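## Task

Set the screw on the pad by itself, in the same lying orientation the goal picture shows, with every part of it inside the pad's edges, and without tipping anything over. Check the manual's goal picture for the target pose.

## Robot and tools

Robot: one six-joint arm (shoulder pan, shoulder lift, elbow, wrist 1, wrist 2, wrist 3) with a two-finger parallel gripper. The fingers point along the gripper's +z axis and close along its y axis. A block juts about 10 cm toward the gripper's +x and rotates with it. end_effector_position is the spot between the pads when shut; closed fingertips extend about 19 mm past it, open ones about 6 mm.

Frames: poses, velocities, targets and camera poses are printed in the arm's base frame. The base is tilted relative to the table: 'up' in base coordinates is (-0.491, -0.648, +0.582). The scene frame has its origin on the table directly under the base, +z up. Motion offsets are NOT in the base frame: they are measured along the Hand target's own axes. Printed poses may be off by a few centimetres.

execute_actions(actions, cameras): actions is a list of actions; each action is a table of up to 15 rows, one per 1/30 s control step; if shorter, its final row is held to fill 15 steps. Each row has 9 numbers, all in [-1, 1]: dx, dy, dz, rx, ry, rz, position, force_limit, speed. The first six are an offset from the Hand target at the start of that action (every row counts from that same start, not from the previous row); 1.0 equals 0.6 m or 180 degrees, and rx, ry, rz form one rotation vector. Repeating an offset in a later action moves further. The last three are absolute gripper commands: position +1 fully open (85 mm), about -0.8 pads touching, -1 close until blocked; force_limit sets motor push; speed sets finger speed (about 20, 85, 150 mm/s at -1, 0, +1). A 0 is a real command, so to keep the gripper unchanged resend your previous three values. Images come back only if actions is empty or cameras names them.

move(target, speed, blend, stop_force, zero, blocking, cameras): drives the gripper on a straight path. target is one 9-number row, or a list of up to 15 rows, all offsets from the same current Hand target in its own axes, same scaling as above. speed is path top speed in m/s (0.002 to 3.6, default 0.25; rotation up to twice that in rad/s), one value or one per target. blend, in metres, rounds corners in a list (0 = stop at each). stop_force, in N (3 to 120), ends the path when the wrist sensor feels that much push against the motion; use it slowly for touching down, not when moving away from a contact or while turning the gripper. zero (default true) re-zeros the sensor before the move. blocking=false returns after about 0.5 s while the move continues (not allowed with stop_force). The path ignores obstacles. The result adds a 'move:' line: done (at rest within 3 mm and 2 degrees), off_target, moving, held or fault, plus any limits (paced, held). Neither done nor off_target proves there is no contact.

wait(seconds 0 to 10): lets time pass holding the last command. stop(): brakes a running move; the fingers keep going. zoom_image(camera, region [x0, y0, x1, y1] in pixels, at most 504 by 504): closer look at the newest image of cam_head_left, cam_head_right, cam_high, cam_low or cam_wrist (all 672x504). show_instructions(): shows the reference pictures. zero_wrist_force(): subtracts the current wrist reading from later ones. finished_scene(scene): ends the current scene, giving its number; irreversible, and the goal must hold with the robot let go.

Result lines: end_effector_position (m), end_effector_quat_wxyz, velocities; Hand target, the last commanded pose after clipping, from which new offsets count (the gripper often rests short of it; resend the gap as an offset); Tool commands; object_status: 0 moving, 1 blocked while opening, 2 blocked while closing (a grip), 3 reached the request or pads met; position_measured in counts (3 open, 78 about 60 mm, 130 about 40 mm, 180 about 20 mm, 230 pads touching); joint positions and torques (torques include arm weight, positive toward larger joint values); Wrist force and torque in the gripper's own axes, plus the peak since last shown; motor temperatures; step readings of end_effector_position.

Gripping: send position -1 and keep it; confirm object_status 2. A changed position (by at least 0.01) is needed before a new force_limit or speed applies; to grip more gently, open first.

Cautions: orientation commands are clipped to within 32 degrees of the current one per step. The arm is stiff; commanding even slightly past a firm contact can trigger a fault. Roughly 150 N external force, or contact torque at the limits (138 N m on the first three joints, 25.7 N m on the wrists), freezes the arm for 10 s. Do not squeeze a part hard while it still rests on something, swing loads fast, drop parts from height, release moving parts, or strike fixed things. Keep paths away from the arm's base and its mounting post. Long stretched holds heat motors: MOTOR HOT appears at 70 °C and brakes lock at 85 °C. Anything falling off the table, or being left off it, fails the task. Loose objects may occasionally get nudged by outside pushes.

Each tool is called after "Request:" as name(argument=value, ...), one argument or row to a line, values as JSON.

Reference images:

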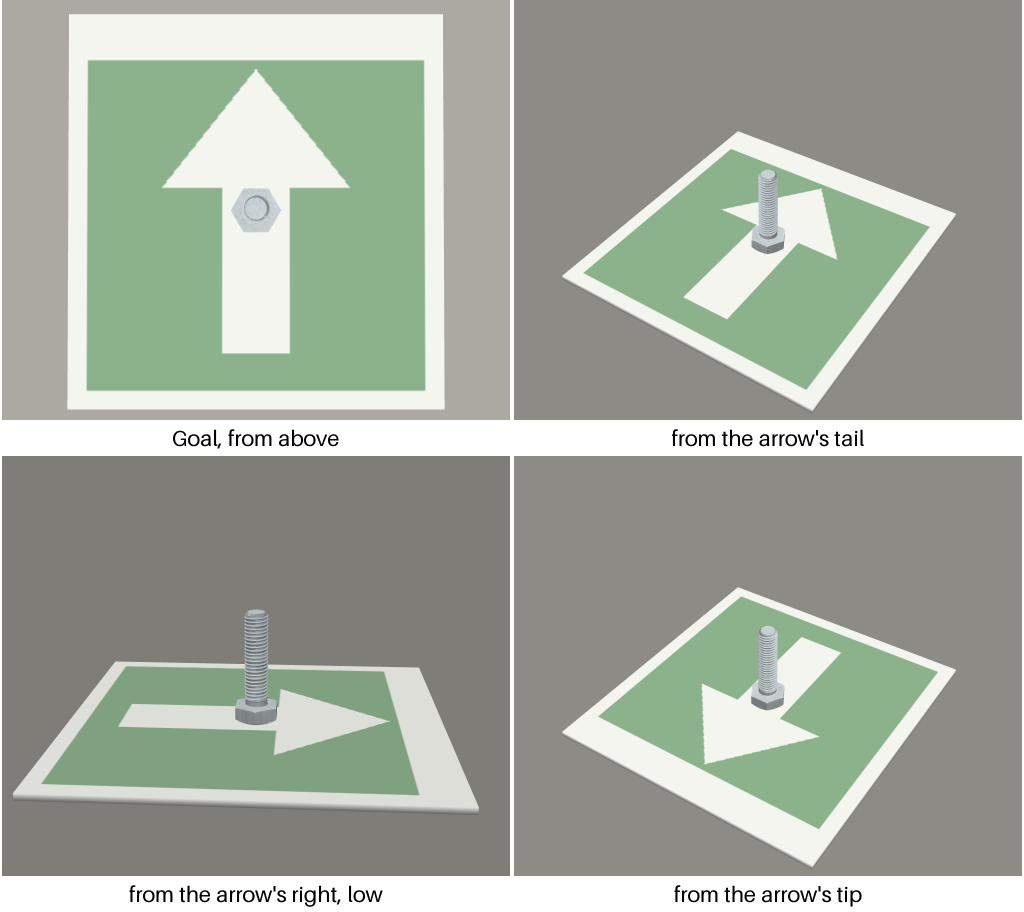

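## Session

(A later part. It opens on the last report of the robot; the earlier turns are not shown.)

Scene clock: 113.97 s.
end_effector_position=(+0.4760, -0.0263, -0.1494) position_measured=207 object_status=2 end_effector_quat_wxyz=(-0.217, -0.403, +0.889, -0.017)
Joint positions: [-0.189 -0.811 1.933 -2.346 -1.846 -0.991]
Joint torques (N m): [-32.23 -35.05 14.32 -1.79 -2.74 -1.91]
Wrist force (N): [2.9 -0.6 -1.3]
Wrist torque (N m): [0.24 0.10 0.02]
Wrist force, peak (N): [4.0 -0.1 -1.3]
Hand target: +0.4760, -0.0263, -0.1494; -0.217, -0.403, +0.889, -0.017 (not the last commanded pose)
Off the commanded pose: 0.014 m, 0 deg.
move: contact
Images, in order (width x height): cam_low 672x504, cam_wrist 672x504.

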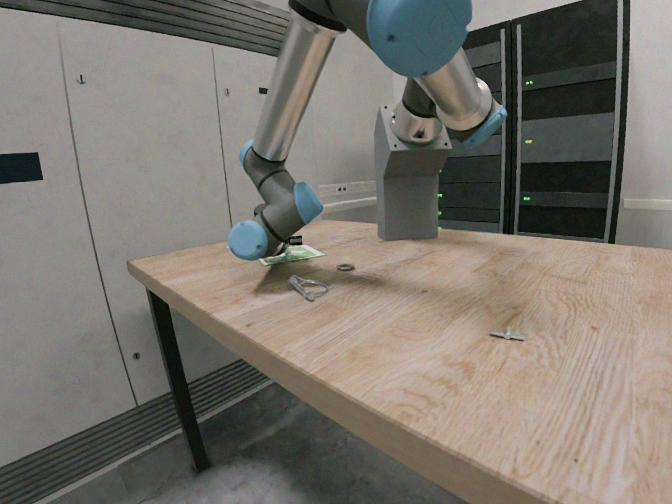

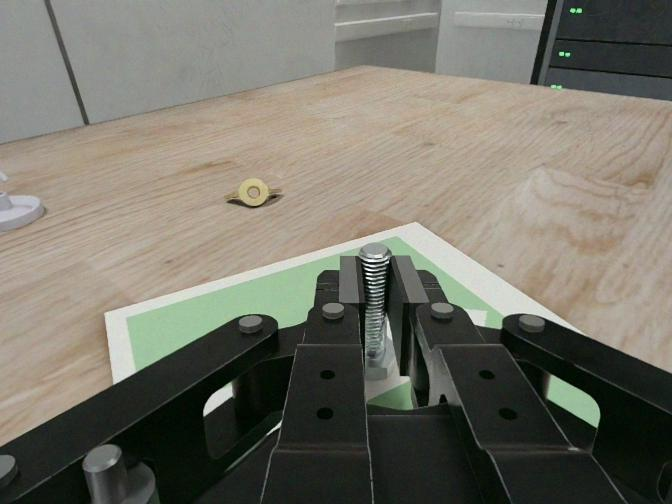

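Request:
move(
  target=[0,0,0,0,0,0,0.16,-1,-1],
  speed=0.02,
  cameras=["cam_wrist"],
)

Scene clock: 118.30 s.
end_effector_position=(+0.4760, -0.0263, -0.1494) position_measured=109 object_status=0 end_effector_quat_wxyz=(-0.217, -0.403, +0.889, -0.017)
Joint positions: [-0.189 -0.811 1.933 -2.346 -1.846 -0.991]
Joint torques (N m): [-31.11 -34.02 13.95 0.5 -3.03 -1.69]
Wrist force (N): [-1.1 -0.2 -0.3]
Wrist torque (N m): [0.25 0.08 0.02]
Wrist force, peak (N): [3.3 -0.4 -1.0]
Hand target: +0.4760, -0.0263, -0.1494; -0.217, -0.403, +0.889, -0.017
Off the commanded pose: 0.000 m, 0 deg.
move: done
Images, in order (width x height): cam_wrist 672x504.

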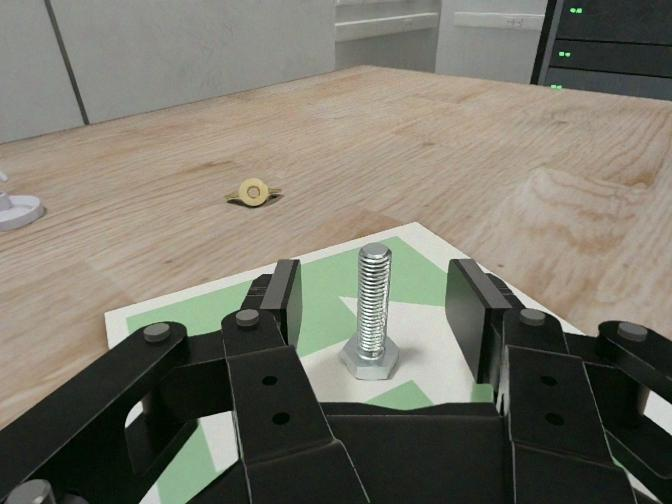

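Request:
move(
  target=[
    [0.0163,0,-0.0035,0,0,0,0.16,-1,-1],
    [0.1793,0,-0.0384,0,0,0,0.16,-1,-1],
  ],
  speed=[0.04,0.2],
  blend=[0.004,0],
  cameras=["cam_wrist","cam_high","cam_low"],
)

Scene clock: 120.37 s.
end_effector_position=(+0.4220, -0.0977, -0.0856) position_measured=109 object_status=3 end_effector_quat_wxyz=(-0.217, -0.403, +0.889, -0.017)
Joint positions: [-0.346 -1.015 2.101 -2.356 -1.897 -1.146]
Joint torques (N m): [-30.08 -31.97 -6.02 -1.75 0.28 -1.11]
Wrist force (N): [-1.2 -0.3 -0.3]
Wrist torque (N m): [0.24 0.09 0.01]
Wrist force, peak (N): [-3.4 -0.1 0.1]
Hand target: +0.4220, -0.0978, -0.0855; -0.217, -0.403, +0.889, -0.017
Off the commanded pose: 0.000 m, 0 deg.
move: done
Images, in order (width x height): cam_high 672x504, cam_low 672x504, cam_wrist 672x504.

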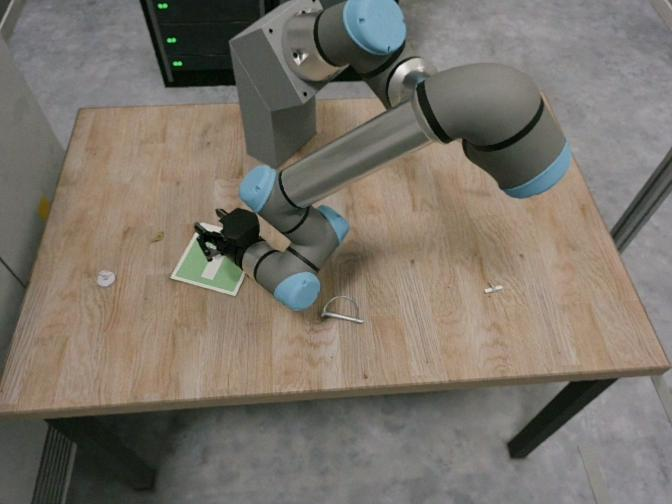

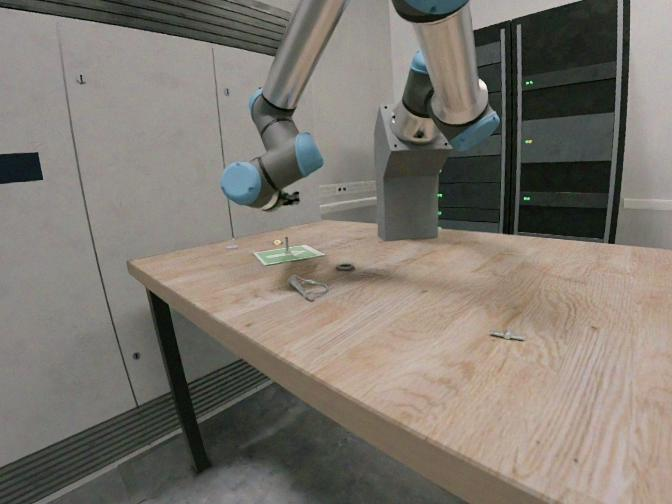

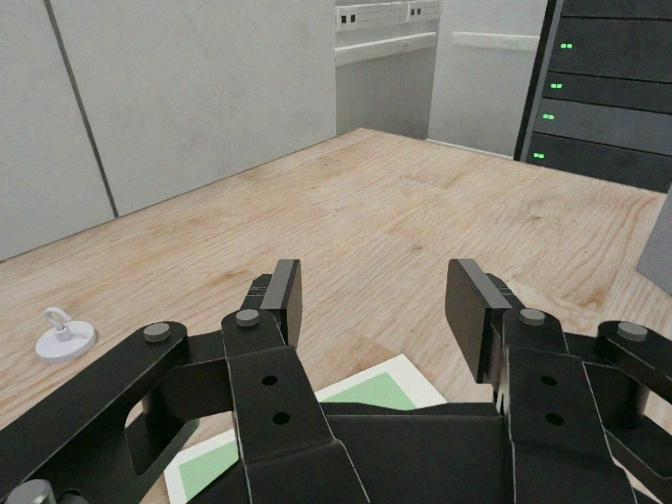

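Request:
zoom_image(
  camera="cam_low",
  region=[230, 215, 350, 305],
)

Scaled by 4.200 from the camera's 672x504 image, which has a finer 960x720 frame.

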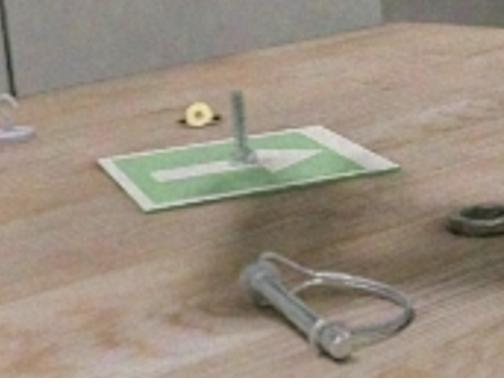

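Request:
finished_scene(
  scene=2,
)

The scene is finished: the task was done.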